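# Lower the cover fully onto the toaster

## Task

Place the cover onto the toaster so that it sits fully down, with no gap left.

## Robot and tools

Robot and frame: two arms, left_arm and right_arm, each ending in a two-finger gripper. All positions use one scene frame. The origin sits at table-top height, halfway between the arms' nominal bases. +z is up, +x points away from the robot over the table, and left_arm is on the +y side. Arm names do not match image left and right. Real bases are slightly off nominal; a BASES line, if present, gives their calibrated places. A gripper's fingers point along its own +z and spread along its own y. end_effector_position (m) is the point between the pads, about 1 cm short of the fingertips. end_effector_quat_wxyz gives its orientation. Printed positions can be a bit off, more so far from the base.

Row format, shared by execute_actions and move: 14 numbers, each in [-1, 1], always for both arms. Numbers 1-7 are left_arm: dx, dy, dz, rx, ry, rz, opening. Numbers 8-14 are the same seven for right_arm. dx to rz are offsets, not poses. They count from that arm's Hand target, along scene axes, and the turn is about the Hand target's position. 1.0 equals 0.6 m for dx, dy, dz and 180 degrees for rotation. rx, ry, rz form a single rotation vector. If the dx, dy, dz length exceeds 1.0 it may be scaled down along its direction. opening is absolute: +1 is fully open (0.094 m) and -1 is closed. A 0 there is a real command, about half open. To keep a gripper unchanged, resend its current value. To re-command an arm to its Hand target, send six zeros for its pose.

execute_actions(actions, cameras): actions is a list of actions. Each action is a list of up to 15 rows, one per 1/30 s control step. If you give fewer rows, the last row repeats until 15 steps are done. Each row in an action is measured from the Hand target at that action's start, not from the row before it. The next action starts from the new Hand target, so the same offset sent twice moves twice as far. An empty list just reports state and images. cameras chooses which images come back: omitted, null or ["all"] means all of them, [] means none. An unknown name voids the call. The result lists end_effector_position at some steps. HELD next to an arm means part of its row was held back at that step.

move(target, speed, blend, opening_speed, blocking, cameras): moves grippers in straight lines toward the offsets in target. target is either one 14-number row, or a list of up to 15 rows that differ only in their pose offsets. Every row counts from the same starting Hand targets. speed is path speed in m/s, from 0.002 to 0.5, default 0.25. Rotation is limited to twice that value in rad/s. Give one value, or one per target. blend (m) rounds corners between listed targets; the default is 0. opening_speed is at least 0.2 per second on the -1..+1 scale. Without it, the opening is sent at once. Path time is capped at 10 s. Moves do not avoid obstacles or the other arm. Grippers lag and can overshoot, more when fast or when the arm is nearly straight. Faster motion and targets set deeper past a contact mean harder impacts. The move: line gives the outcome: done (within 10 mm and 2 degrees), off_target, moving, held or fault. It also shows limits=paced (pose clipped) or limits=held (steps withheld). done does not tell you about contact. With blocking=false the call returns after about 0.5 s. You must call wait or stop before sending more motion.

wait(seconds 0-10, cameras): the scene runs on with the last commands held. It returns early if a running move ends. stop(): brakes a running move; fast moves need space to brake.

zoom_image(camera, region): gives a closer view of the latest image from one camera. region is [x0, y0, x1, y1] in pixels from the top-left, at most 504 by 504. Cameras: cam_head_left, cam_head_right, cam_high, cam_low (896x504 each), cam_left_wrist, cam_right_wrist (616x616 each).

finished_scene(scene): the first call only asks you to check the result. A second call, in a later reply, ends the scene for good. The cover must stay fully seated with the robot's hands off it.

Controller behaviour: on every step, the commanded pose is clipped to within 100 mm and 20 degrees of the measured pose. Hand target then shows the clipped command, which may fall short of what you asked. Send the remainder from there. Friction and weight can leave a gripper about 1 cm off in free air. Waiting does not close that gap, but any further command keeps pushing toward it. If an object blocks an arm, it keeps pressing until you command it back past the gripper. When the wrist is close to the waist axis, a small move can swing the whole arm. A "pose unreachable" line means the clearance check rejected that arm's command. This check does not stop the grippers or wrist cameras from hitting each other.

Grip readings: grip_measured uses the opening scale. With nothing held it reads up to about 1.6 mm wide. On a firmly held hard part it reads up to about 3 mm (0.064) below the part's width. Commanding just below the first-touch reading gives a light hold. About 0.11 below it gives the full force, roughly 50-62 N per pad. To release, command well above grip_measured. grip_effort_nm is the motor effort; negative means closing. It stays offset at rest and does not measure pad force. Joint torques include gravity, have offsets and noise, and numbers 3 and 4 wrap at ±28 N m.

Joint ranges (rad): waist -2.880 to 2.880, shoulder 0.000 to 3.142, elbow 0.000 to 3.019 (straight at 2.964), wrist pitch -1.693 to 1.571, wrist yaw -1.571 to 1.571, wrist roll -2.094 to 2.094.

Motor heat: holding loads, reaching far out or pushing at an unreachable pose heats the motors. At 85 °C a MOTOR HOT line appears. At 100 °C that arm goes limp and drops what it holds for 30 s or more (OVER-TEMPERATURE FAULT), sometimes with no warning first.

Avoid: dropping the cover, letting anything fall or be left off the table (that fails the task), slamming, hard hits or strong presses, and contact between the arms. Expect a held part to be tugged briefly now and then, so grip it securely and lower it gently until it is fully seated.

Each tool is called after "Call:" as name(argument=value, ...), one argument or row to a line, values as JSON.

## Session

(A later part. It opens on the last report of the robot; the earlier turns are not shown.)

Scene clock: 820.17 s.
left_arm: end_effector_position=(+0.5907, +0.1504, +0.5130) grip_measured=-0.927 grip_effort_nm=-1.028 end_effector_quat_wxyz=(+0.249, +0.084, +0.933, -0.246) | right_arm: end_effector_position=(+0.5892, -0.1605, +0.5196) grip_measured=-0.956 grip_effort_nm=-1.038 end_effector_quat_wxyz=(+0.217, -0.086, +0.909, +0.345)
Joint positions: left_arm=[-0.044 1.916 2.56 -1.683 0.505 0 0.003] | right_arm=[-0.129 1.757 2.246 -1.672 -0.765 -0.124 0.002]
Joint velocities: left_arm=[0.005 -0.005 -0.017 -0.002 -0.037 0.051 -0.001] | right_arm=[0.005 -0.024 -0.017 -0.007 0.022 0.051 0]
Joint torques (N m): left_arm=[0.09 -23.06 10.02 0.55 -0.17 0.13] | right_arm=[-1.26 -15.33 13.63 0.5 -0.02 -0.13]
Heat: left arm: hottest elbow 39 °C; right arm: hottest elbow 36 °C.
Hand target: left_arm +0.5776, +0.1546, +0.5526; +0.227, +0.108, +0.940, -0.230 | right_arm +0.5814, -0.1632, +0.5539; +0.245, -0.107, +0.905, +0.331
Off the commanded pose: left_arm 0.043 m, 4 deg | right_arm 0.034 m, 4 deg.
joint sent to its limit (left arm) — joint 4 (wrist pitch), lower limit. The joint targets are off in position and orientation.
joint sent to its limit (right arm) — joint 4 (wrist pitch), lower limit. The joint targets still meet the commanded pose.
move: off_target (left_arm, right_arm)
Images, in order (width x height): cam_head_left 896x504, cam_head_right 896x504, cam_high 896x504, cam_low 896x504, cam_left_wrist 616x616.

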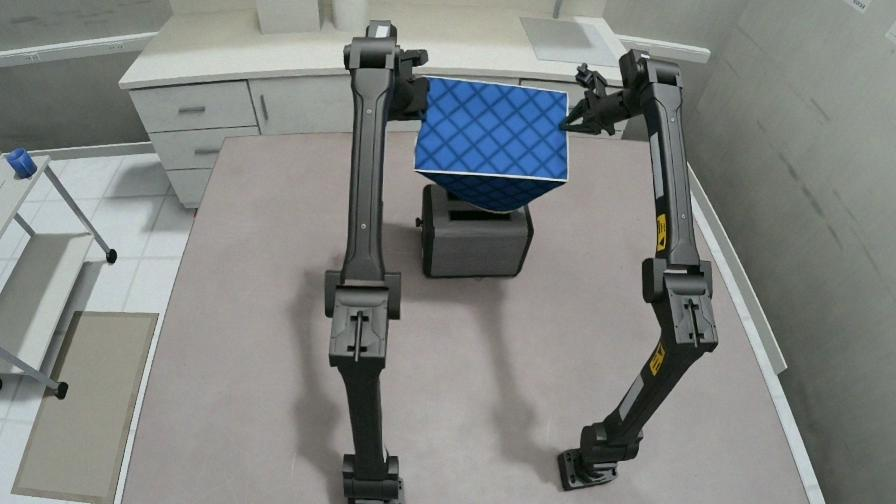

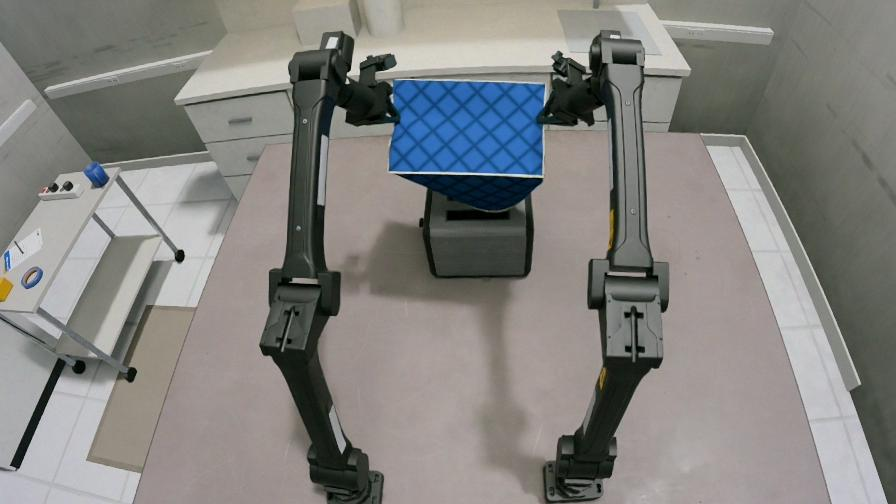

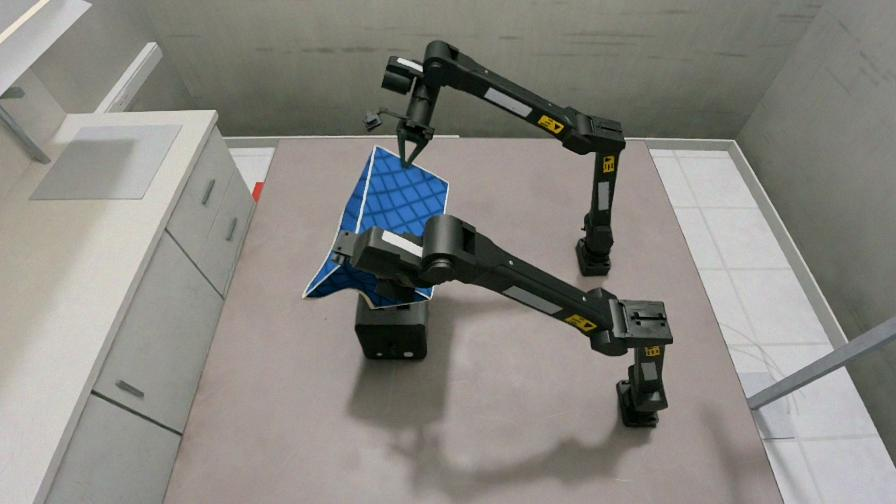

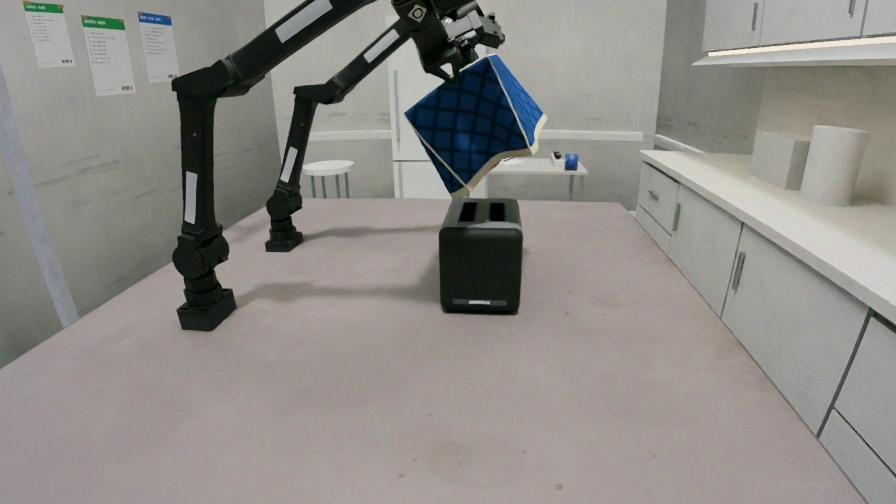

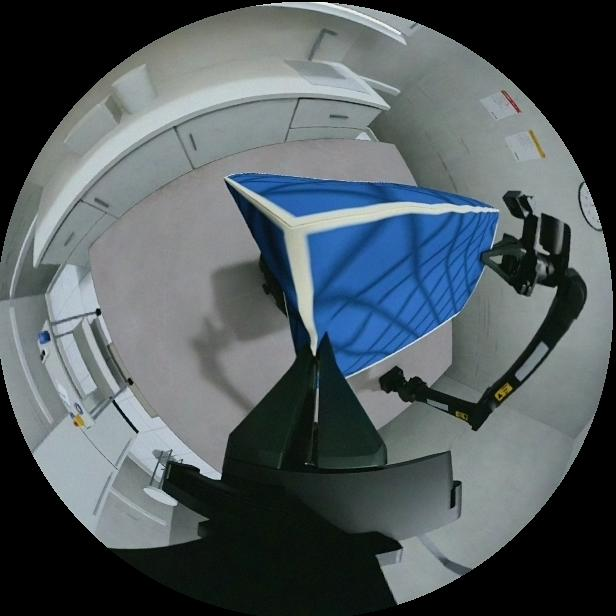

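Call:
move(
  target=[
    [-0.12,-0.015,0,0,0,0,-1,-0.12,0.0,0,0,0,0,-1],
    [-0.12,-0.015,-0.18,0,0,0,-1,-0.12,-0.0,-0.18,0,0,0,-1],
  ],
  speed=0.15,
  cameras=["cam_low"],
)

Call:
move(
  target=[0.15,0,0.02,0,0.03,0,-1,0.15,0,0.01,0,0.03,0,-1],
  speed=0.12,
  cameras=["cam_low","cam_high","cam_head_right","cam_left_wrist"],
)

Call:
zoom_image(
  camera="cam_high",
  region=[280, 150, 500, 390],
)

Scene clock: 839.17 s.
left_arm: end_effector_position=(+0.5079, +0.1515, +0.4273) grip_measured=-0.927 grip_effort_nm=-1.028 end_effector_quat_wxyz=(+0.205, +0.096, +0.946, -0.232) | right_arm: end_effector_position=(+0.5121, -0.1550, +0.4403) grip_measured=-0.956 grip_effort_nm=-1.038 end_effector_quat_wxyz=(+0.230, -0.108, +0.907, +0.337)
Joint positions: left_arm=[-0.056 1.577 1.873 -1.441 0.479 0.046 0.003] | right_arm=[-0.131 1.444 1.642 -1.369 -0.762 -0.169 0.002]
Joint velocities: left_arm=[-0.005 -0.005 -0.002 -0.007 0.037 -0.081 0] | right_arm=[-0.015 -0.015 0.027 -0.002 -0.022 -0.007 0]
Joint torques (N m): left_arm=[-0.5 -17.49 7.84 1.31 0.17 0.15] | right_arm=[-2.43 -11.75 8.66 1.07 -0.37 -0.01]
Heat: left arm: hottest elbow 39 °C; right arm: hottest elbow 39 °C.
Hand target: left_arm +0.5056, +0.1474, +0.4428; +0.227, +0.107, +0.940, -0.230 | right_arm +0.5083, -0.1634, +0.4470; +0.245, -0.107, +0.905, +0.331
Off the commanded pose: left_arm 0.018 m, 3 deg | right_arm 0.010 m, 2 deg.
move: off_target (left_arm)
Images, in order (width x height): cam_low 896x504.

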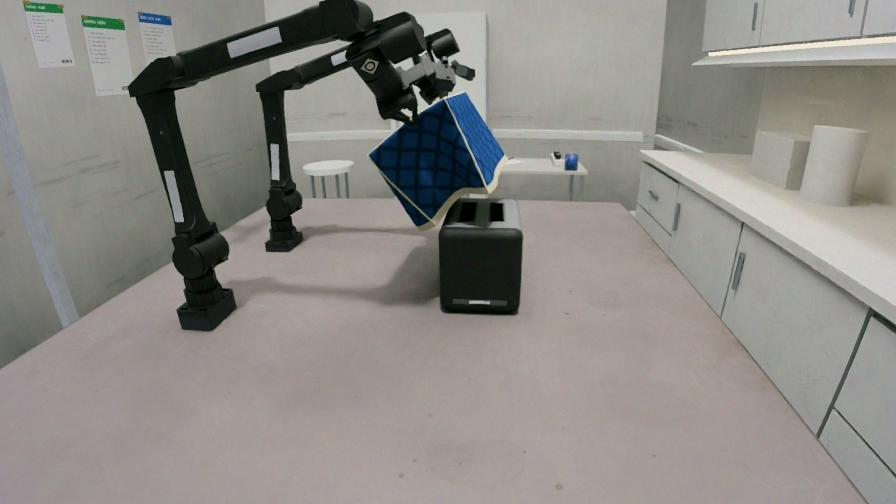

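Scene clock: 840.80 s.
left_arm: end_effector_position=(+0.5902, +0.1463, +0.4456) grip_measured=-0.927 grip_effort_nm=-1.043 end_effector_quat_wxyz=(+0.180, +0.091, +0.950, -0.237) | right_arm: end_effector_position=(+0.5854, -0.1623, +0.4434) grip_measured=-0.956 grip_effort_nm=-1.033 end_effector_quat_wxyz=(+0.194, -0.090, +0.915, +0.341)
Joint positions: left_arm=[-0.056 1.915 2.401 -1.683 0.486 0.046 0.003] | right_arm=[-0.13 1.692 1.96 -1.515 -0.753 -0.159 0.002]
Joint velocities: left_arm=[-0.005 0.005 -0.007 -0.017 -0.037 -0.037 0] | right_arm=[-0.015 -0.015 -0.007 -0.017 0.007 0.007 0]
Joint torques (N m): left_arm=[0.15 -19.19 10.55 0.24 0.27 0.09] | right_arm=[-0.85 -11.58 14.49 0.53 -0.1 0.15]
Heat: left arm: hottest elbow 39 °C; right arm: hottest elbow 39 °C.
Hand target: left_arm +0.5962, +0.1471, +0.4564; +0.182, +0.096, +0.950, -0.235 | right_arm +0.5983, -0.1630, +0.4514; +0.202, -0.091, +0.916, +0.336
Off the commanded pose: left_arm 0.011 m, 1 deg | right_arm 0.016 m, 1 deg.
joint sent to its limit (left arm) — joint 4 (wrist pitch), lower limit. The joint targets still meet the commanded pose.
move: off_target (left_arm, right_arm)
Images, in order (width x height): cam_head_right 896x504, cam_high 896x504, cam_low 896x504, cam_left_wrist 616x616.

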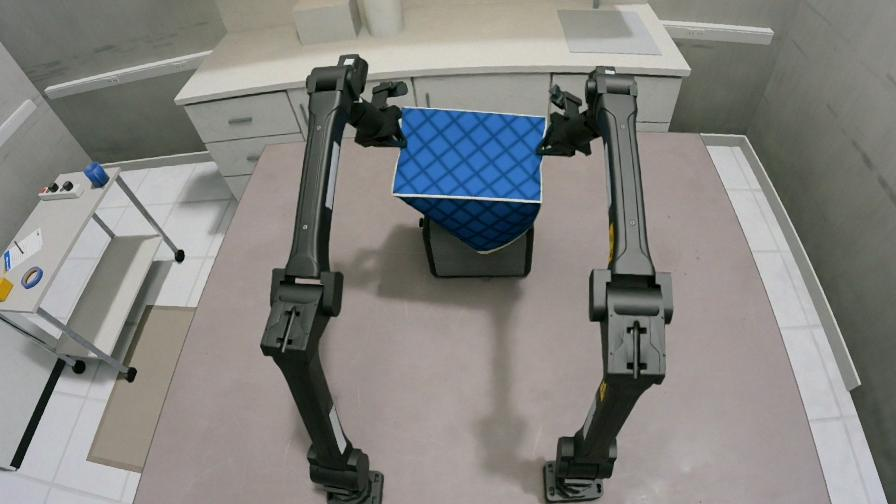

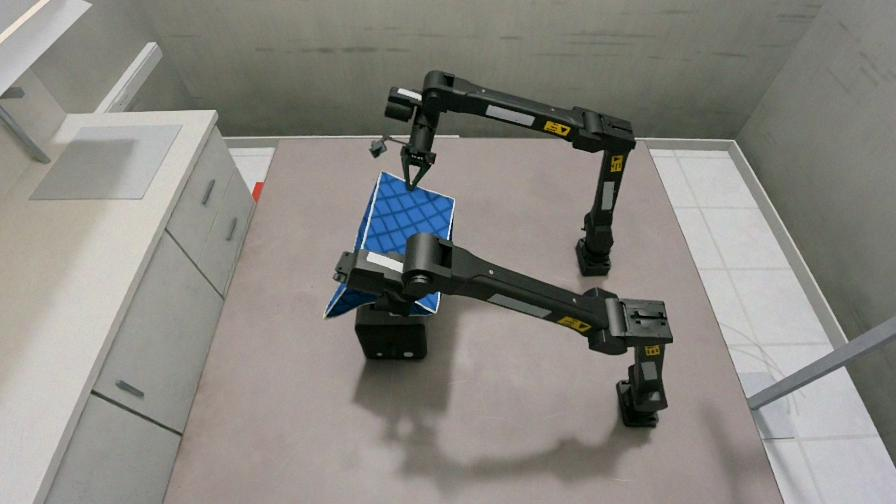

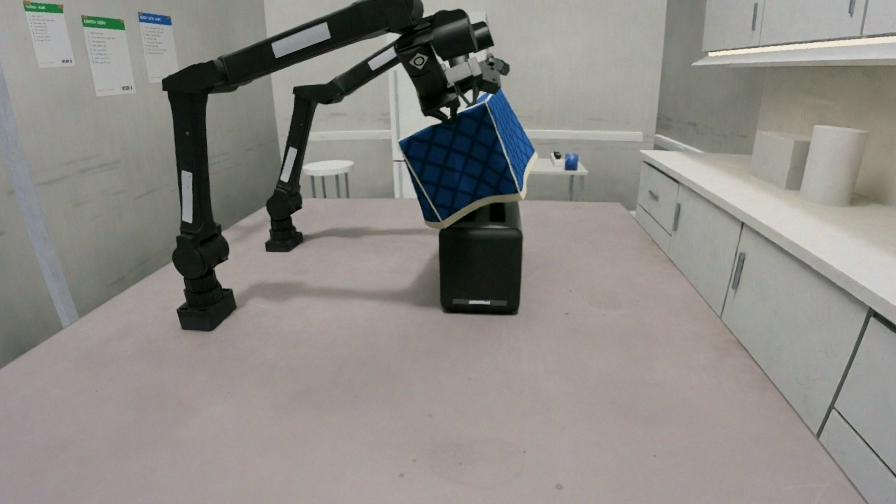

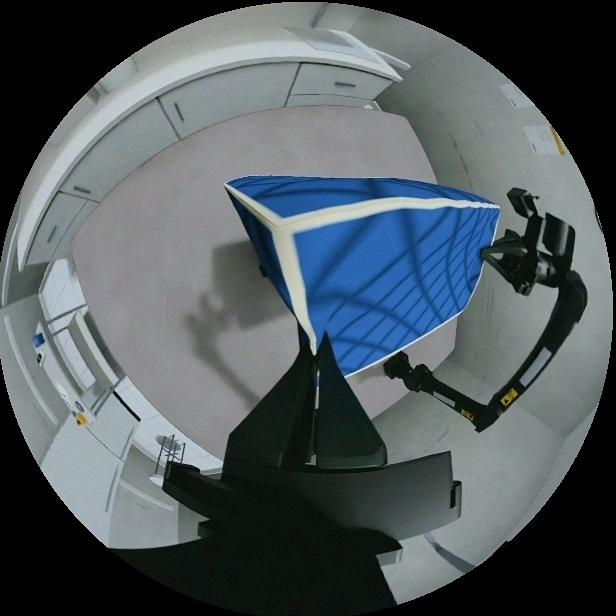

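Scaled by 2.100.

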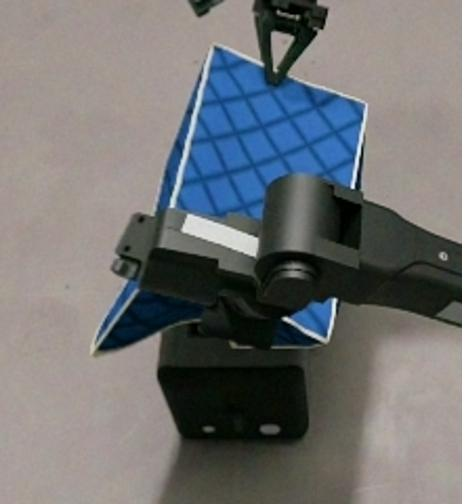

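Call:
move(
  target=[0.02,0.04,0.0,0.1,0.03,0,-1,0.02,0.04,0.0,0,0.03,0,-1],
  speed=0.12,
  cameras=[],
)

Call:
move(
  target=[0.05,0.0,-0.07,0,0.07,0,-1,0.05,0.0,-0.07,0,0.07,0,-1],
  speed=0.12,
  cameras=["cam_low","cam_high","cam_head_right","cam_left_wrist","cam_head_left"],
)

Call:
zoom_image(
  camera="cam_high",
  region=[280, 150, 500, 390],
)

Scene clock: 851.93 s.
left_arm: end_effector_position=(+0.6011, +0.1702, +0.4484) grip_measured=-0.928 grip_effort_nm=-1.028 end_effector_quat_wxyz=(+0.207, +0.095, +0.969, -0.099) | right_arm: end_effector_position=(+0.5981, -0.1371, +0.4445) grip_measured=-0.956 grip_effort_nm=-1.033 end_effector_quat_wxyz=(+0.152, -0.078, +0.923, +0.345)
Joint positions: left_arm=[-0.089 1.925 2.458 -1.683 0.199 0.069 0.003] | right_arm=[-0.081 1.78 2.096 -1.618 -0.735 -0.109 0.002]
Joint velocities: left_arm=[-0.024 -0.005 -0.007 -0.017 -0.007 0.022 0] | right_arm=[0.005 0.015 0.007 0.007 0.066 0.066 0]
Joint torques (N m): left_arm=[-0.21 -18.84 10.36 0.44 -0.32 0.15] | right_arm=[-0.91 -12.51 14.28 0.31 -0.06 0.22]
Heat: left arm: hottest elbow 41 °C; right arm: hottest elbow 40 °C.
Hand target: left_arm +0.6086, +0.1708, +0.4564; +0.122, +0.112, +0.982, -0.087 | right_arm +0.6102, -0.1391, +0.4513; +0.159, -0.075, +0.924, +0.340
Off the commanded pose: left_arm 0.011 m, 10 deg | right_arm 0.014 m, 1 deg.
joint sent to its limit (left arm) — joint 4 (wrist pitch), lower limit. The joint targets are off in orientation, not in position.
move: off_target (left_arm, right_arm)
No camera images: "cameras" was empty.

Scene clock: 854.30 s.
left_arm: end_effector_position=(+0.6307, +0.1658, +0.4076) grip_measured=-0.928 grip_effort_nm=-1.028 end_effector_quat_wxyz=(+0.184, +0.091, +0.973, -0.105) | right_arm: end_effector_position=(+0.6258, -0.1387, +0.4074) grip_measured=-0.956 grip_effort_nm=-1.043 end_effector_quat_wxyz=(+0.095, -0.025, +0.931, +0.352)
Joint positions: left_arm=[-0.089 2.024 2.509 -1.683 0.21 0.063 0.003] | right_arm=[-0.08 1.901 2.183 -1.676 -0.73 -0.029 0.002]
Joint velocities: left_arm=[-0.005 -0.015 -0.012 -0.012 -0.022 0.022 0] | right_arm=[-0.005 0.005 0.012 0.012 -0.051 0.007 -0.001]
Joint torques (N m): left_arm=[0.73 -20.37 10.32 0.32 0.29 -0.04] | right_arm=[-0.85 -13.57 13.89 0.29 -0.15 0.24]
Heat: left arm: hottest elbow 41 °C; right arm: hottest elbow 40 °C.
Hand target: left_arm +0.6388, +0.1715, +0.4147; +0.013, +0.101, +0.990, -0.099 | right_arm +0.6397, -0.1388, +0.4084; +0.056, -0.037, +0.936, +0.346
Off the commanded pose: left_arm 0.012 m, 20 deg | right_arm 0.015 m, 5 deg.
joint sent to its limit (left arm) — joint 4 (wrist pitch), lower limit. The joint targets are off in orientation, not in position.
joint sent to its limit (right arm) — joint 4 (wrist pitch), lower limit. The joint targets are off in orientation, not in position.
move: off_target (left_arm, right_arm)
Images, in order (width x height): cam_head_left 896x504, cam_head_right 896x504, cam_high 896x504, cam_low 896x504, cam_left_wrist 616x616.

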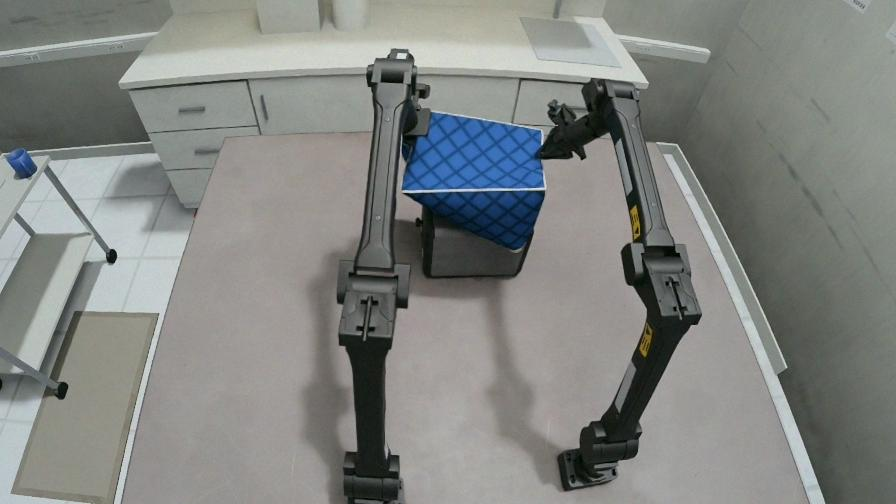

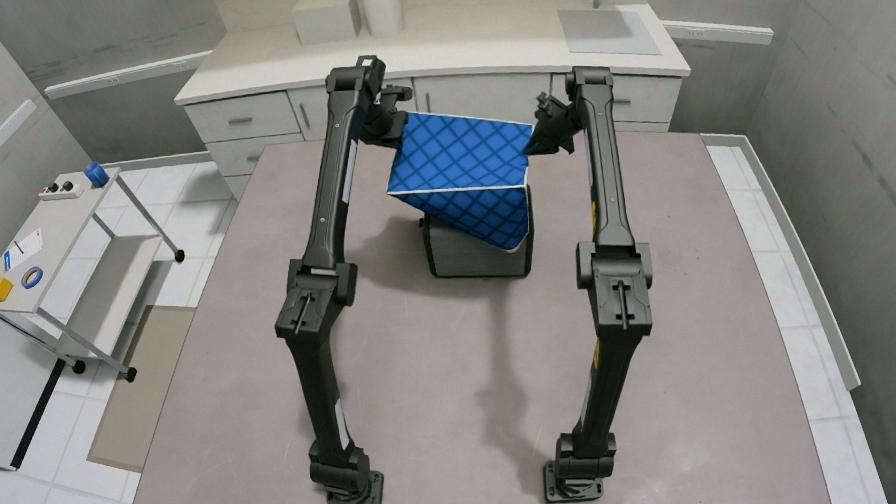

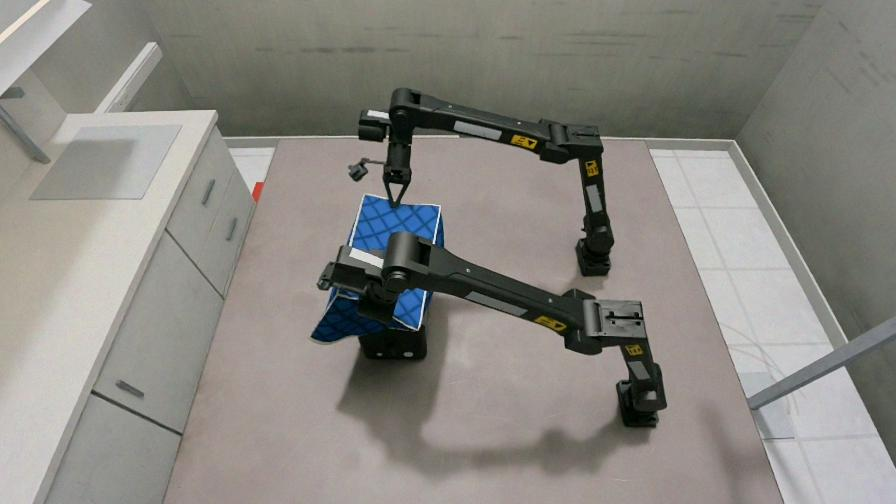

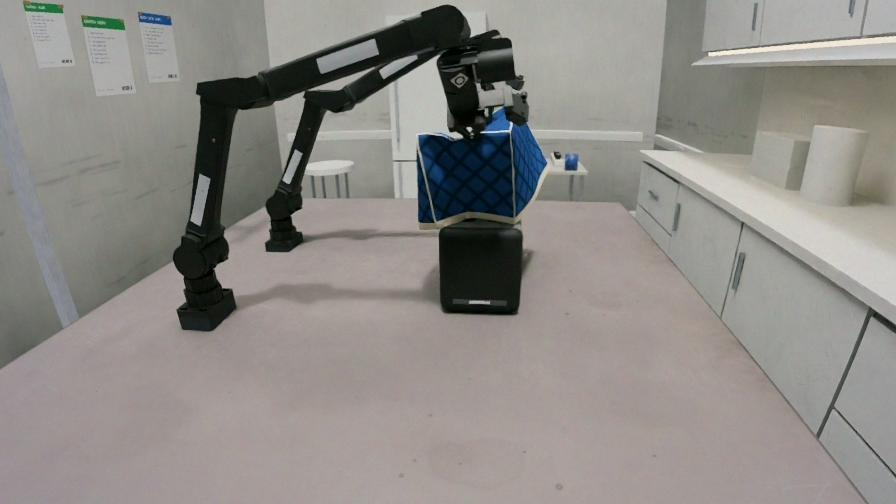

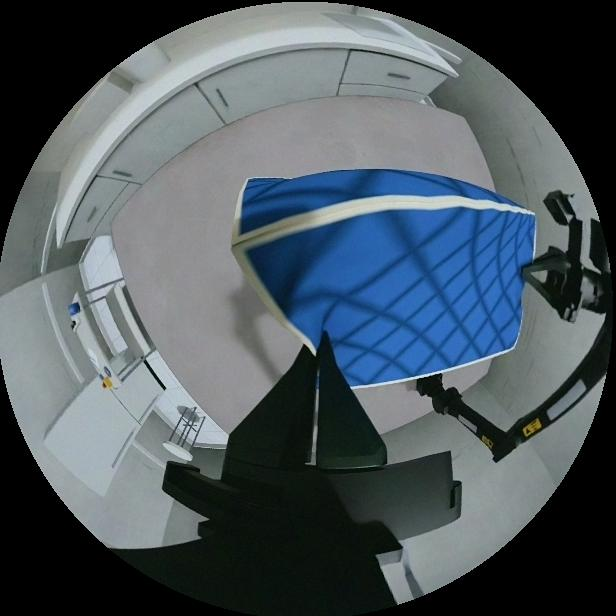

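Scaled by 2.100.

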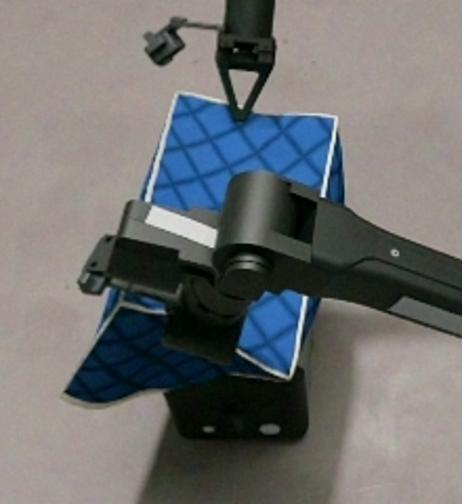

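Call:
move(
  target=[0.0,-0.015,0.0,0.0,0.0,0,-1,0.0,-0.055,0.0,-0.1,0.0,0,-1],
  speed=0.1,
  cameras=["cam_low","cam_high","cam_head_right"],
)

Call:
zoom_image(
  camera="cam_low",
  region=[340, 50, 640, 350],
)

Call:
zoom_image(
  camera="cam_high",
  region=[280, 150, 500, 390],
)

Scene clock: 861.93 s.
left_arm: end_effector_position=(+0.6293, +0.1520, +0.4065) grip_measured=-0.928 grip_effort_nm=-1.033 end_effector_quat_wxyz=(+0.180, +0.093, +0.972, -0.117) | right_arm: end_effector_position=(+0.6309, -0.1579, +0.3954) grip_measured=-0.956 grip_effort_nm=-1.028 end_effector_quat_wxyz=(+0.108, -0.033, +0.970, +0.214)
Joint positions: left_arm=[-0.105 2.026 2.509 -1.683 0.23 0.047 0.003] | right_arm=[-0.044 1.901 2.22 -1.676 -0.438 -0.028 0.002]
Joint velocities: left_arm=[-0.015 0.005 0.002 0.007 -0.007 -0.066 -0.001] | right_arm=[-0.005 0.005 -0.002 -0.007 0.037 0.037 0]
Joint torques (N m): left_arm=[1.32 -20.25 10.67 0.34 -0.28 -0.06] | right_arm=[-2.26 -15.27 13.48 0.4 0.71 0.07]
Heat: left arm: hottest elbow 40 °C; right arm: hottest elbow 40 °C.
Hand target: left_arm +0.6387, +0.1625, +0.4146; +0.013, +0.101, +0.990, -0.099 | right_arm +0.6402, -0.1720, +0.4088; +0.050, -0.045, +0.978, +0.196
Off the commanded pose: left_arm 0.016 m, 19 deg | right_arm 0.021 m, 7 deg.
joint sent to its limit (left arm) — joint 4 (wrist pitch), lower limit. The joint targets are off in orientation, not in position.
joint sent to its limit (right arm) — joint 4 (wrist pitch), lower limit. The joint targets are off in orientation, not in position.
move: off_target (left_arm, right_arm)
Images, in order (width x height): cam_head_right 896x504, cam_high 896x504, cam_low 896x504.

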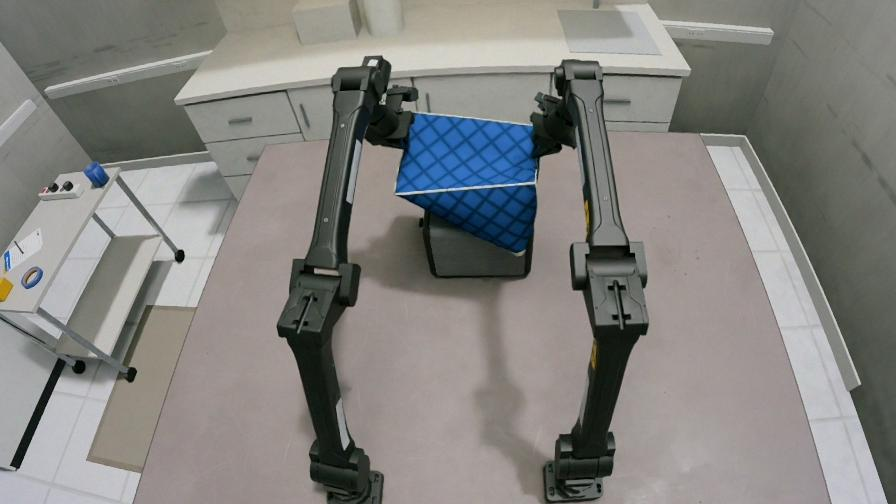

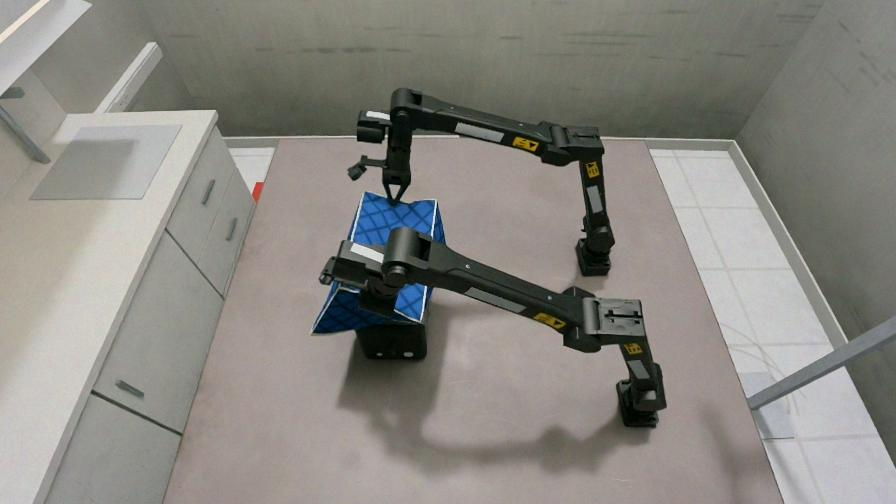

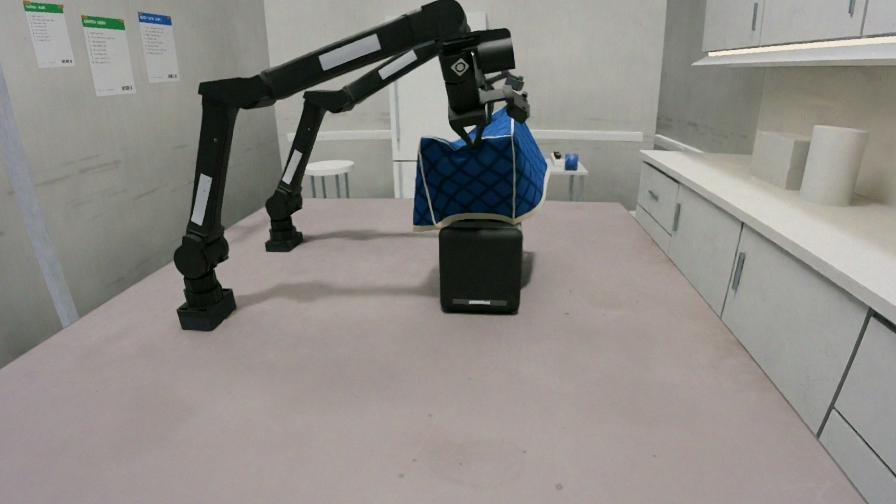

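Scaled by 1.680.

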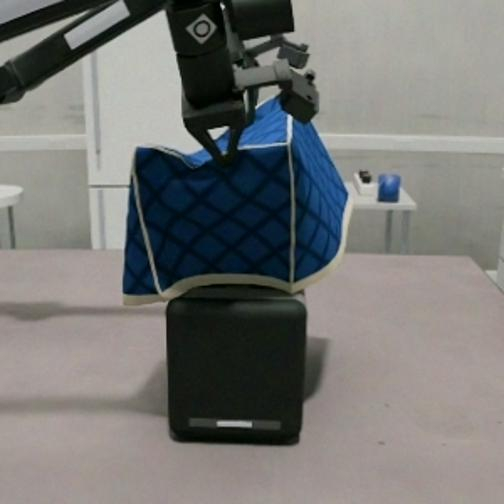

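Scaled by 2.100.

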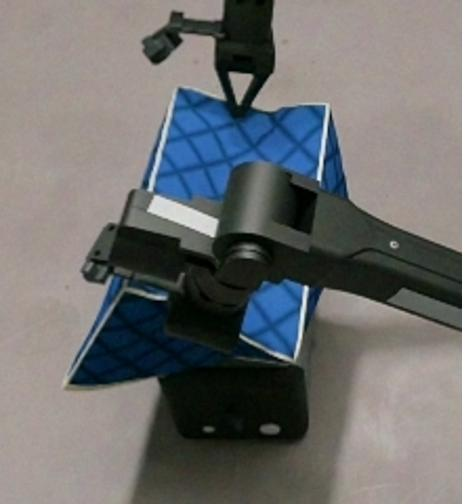

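Call:
move(
  target=[0.0,0.01,-0.1,0.0,0.0,0,-1,0.0,-0.03,-0.1,0,0.0,0,-1],
  speed=0.1,
  cameras=["cam_low","cam_high","cam_head_right","cam_left_wrist"],
)

Call:
zoom_image(
  camera="cam_low",
  region=[340, 50, 640, 350],
)

Call:
zoom_image(
  camera="cam_high",
  region=[280, 150, 500, 390],
)

Scene clock: 869.00 s.
left_arm: end_effector_position=(+0.6310, +0.1519, +0.3703) grip_measured=-0.928 grip_effort_nm=-1.033 end_effector_quat_wxyz=(+0.144, +0.094, +0.978, -0.117) | right_arm: end_effector_position=(+0.6302, -0.1588, +0.3765) grip_measured=-0.956 grip_effort_nm=-1.038 end_effector_quat_wxyz=(+0.095, -0.058, +0.971, +0.210)
Joint positions: left_arm=[-0.105 2.047 2.456 -1.683 0.23 0.056 0.003] | right_arm=[-0.044 1.912 2.191 -1.676 -0.433 -0.088 0.002]
Joint velocities: left_arm=[-0.005 -0.015 -0.002 0.007 0.066 0.051 -0.001] | right_arm=[-0.005 0.005 0.002 -0.002 0.051 -0.007 0]
Joint torques (N m): left_arm=[1.85 -21.01 7.24 0.24 -0.48 0.17] | right_arm=[-4.42 -13.68 7.98 0.35 0.72 -0.09]
Heat: left arm: hottest elbow 40 °C; right arm: hottest elbow 39 °C.
Hand target: left_arm +0.6390, +0.1695, +0.3547; +0.013, +0.100, +0.990, -0.099 | right_arm +0.6395, -0.1900, +0.3483; +0.050, -0.046, +0.978, +0.195
Off the commanded pose: left_arm 0.024 m, 15 deg | right_arm 0.043 m, 6 deg.
joint sent to its limit (left arm) — joint 4 (wrist pitch), lower limit. The joint targets are off in orientation, not in position.
joint sent to its limit (right arm) — joint 4 (wrist pitch), lower limit. The joint targets are off in orientation, not in position.
move: off_target (left_arm, right_arm)
Images, in order (width x height): cam_head_right 896x504, cam_high 896x504, cam_low 896x504, cam_left_wrist 616x616.

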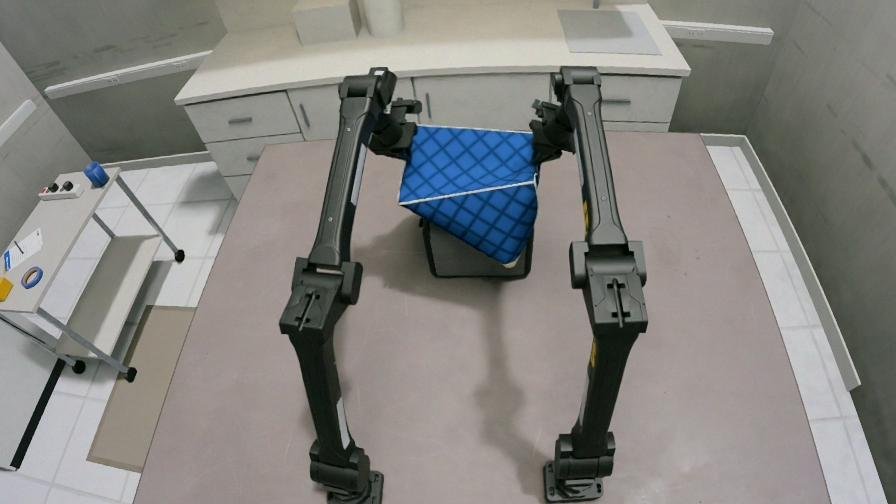

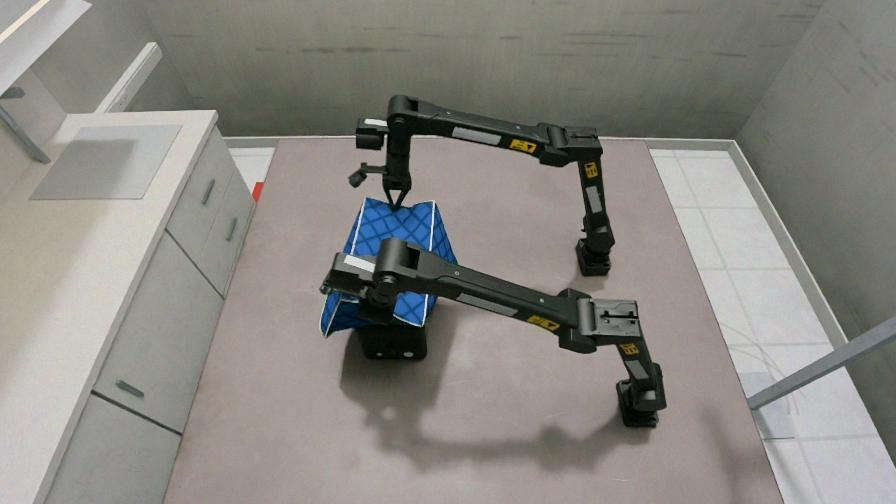

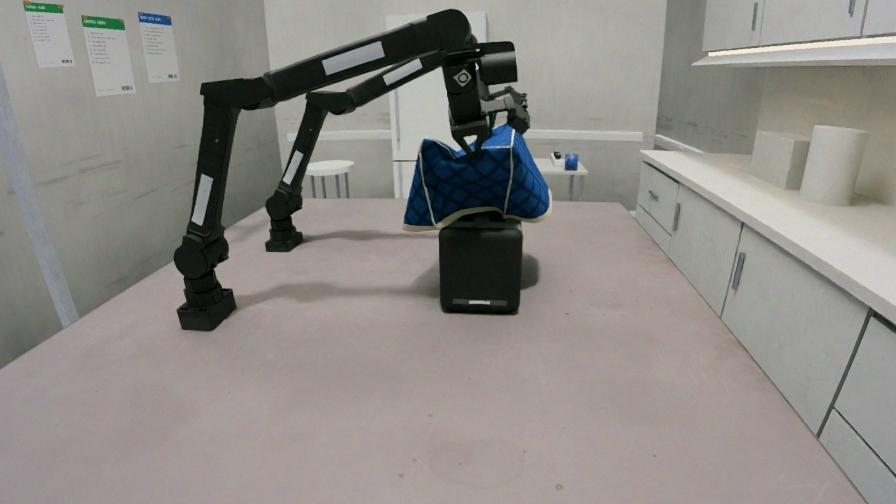

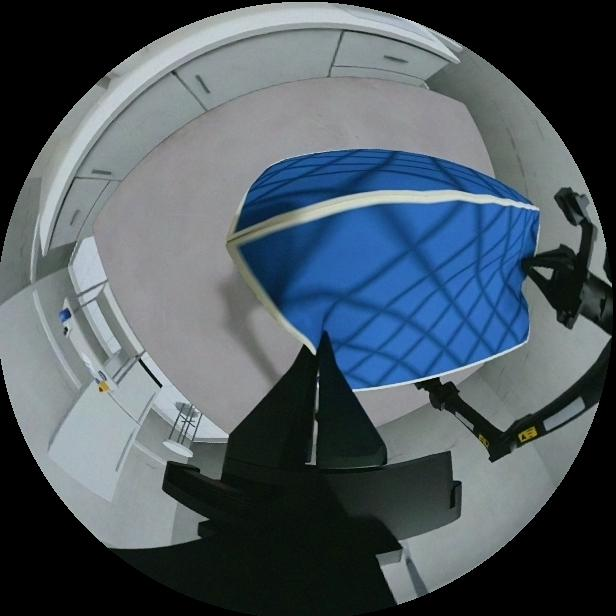

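Scaled by 1.680.

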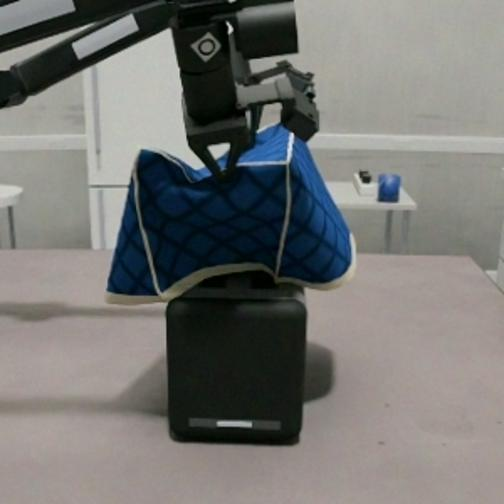

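Scaled by 2.100.

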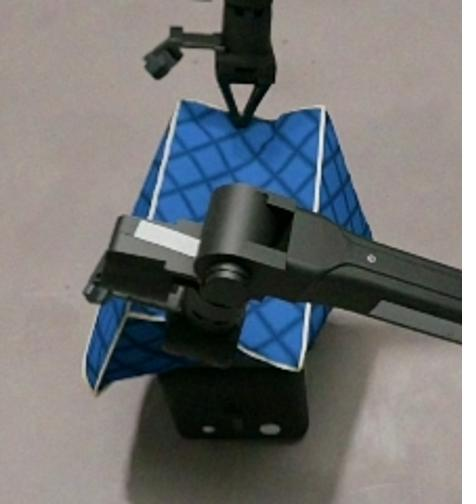

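Call:
move(
  target=[0,-0.02,0.1,0,0,0,-1,0,0.0,0.1,0.15,0,0,-1],
  speed=0.12,
  cameras=["cam_low","cam_high","cam_head_right"],
)

Call:
zoom_image(
  camera="cam_low",
  region=[340, 50, 640, 350],
)

Call:
zoom_image(
  camera="cam_high",
  region=[280, 150, 500, 390],
)

Scene clock: 887.93 s.
left_arm: end_effector_position=(+0.6346, +0.1481, +0.3968) grip_measured=-0.928 grip_effort_nm=-1.023 end_effector_quat_wxyz=(+0.173, +0.088, +0.974, -0.119) | right_arm: end_effector_position=(+0.6325, -0.1627, +0.4240) grip_measured=-0.956 grip_effort_nm=-1.038 end_effector_quat_wxyz=(+0.124, -0.032, +0.899, +0.419)
Joint positions: left_arm=[-0.11 2.047 2.519 -1.683 0.23 0.032 0.003] | right_arm=[-0.15 1.912 2.191 -1.676 -0.893 -0.101 0.002]
Joint velocities: left_arm=[0.005 -0.015 0.007 -0.012 0.022 0.022 0] | right_arm=[0.005 -0.005 0.022 0.007 0.051 -0.022 -0.001]
Joint torques (N m): left_arm=[1.03 -22.77 10.3 0.35 -0.32 0] | right_arm=[-4.13 -14.74 8.21 0.32 -0.37 0.07]
Heat: left arm: hottest elbow 40 °C; right arm: hottest elbow 37 °C.
Hand target: left_arm +0.6388, +0.1567, +0.4146; +0.013, +0.101, +0.990, -0.099 | right_arm +0.6396, -0.1899, +0.4080; +0.058, -0.033, +0.906, +0.417
Off the commanded pose: left_arm 0.021 m, 19 deg | right_arm 0.032 m, 7 deg.
joint sent to its limit (left arm) — joint 4 (wrist pitch), lower limit. The joint targets are off in orientation, not in position.
joint sent to its limit (right arm) — joint 4 (wrist pitch), lower limit. The joint targets are off in orientation, not in position.
move: off_target (left_arm, right_arm)
Images, in order (width x height): cam_head_right 896x504, cam_high 896x504, cam_low 896x504.

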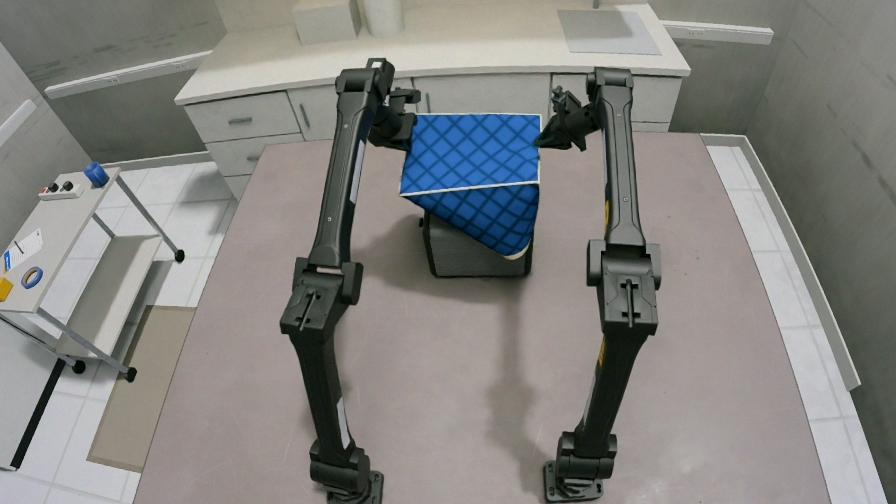

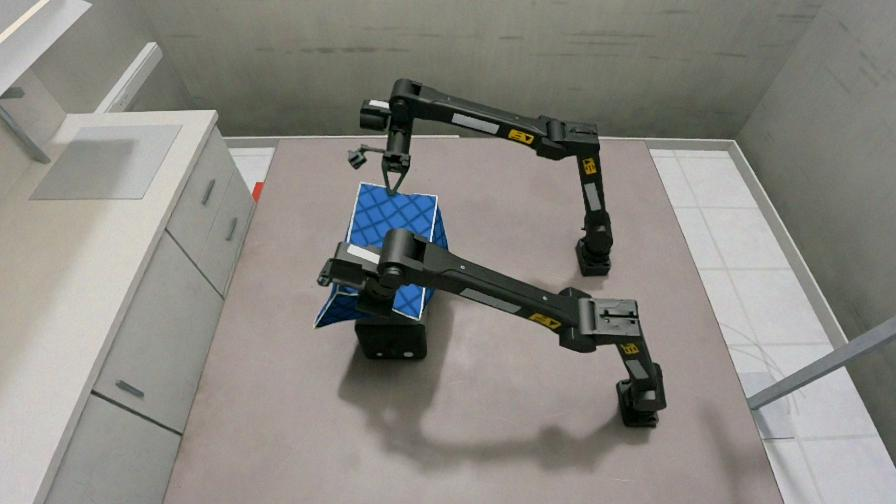

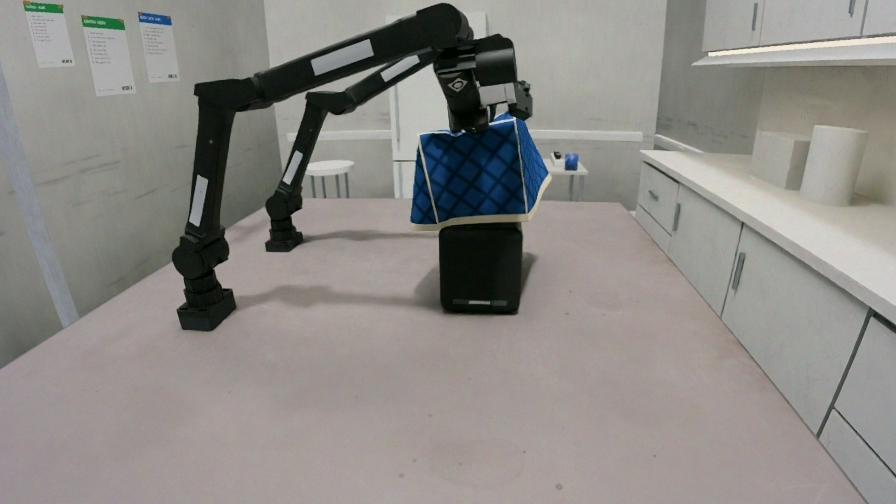

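Scaled by 1.680.

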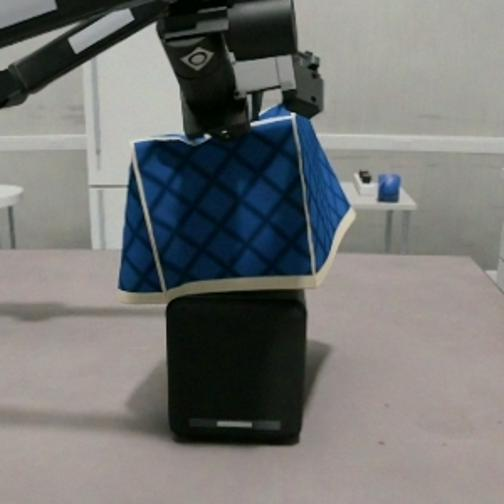

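Scaled by 2.100.

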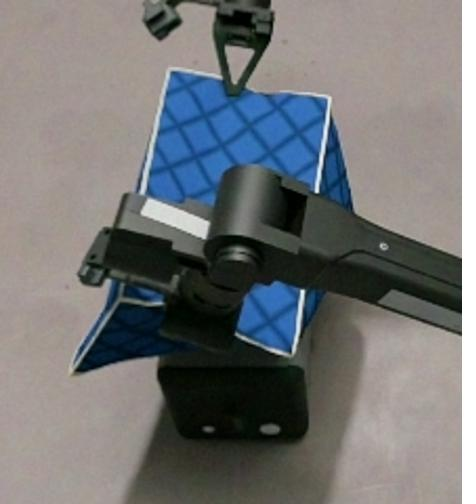

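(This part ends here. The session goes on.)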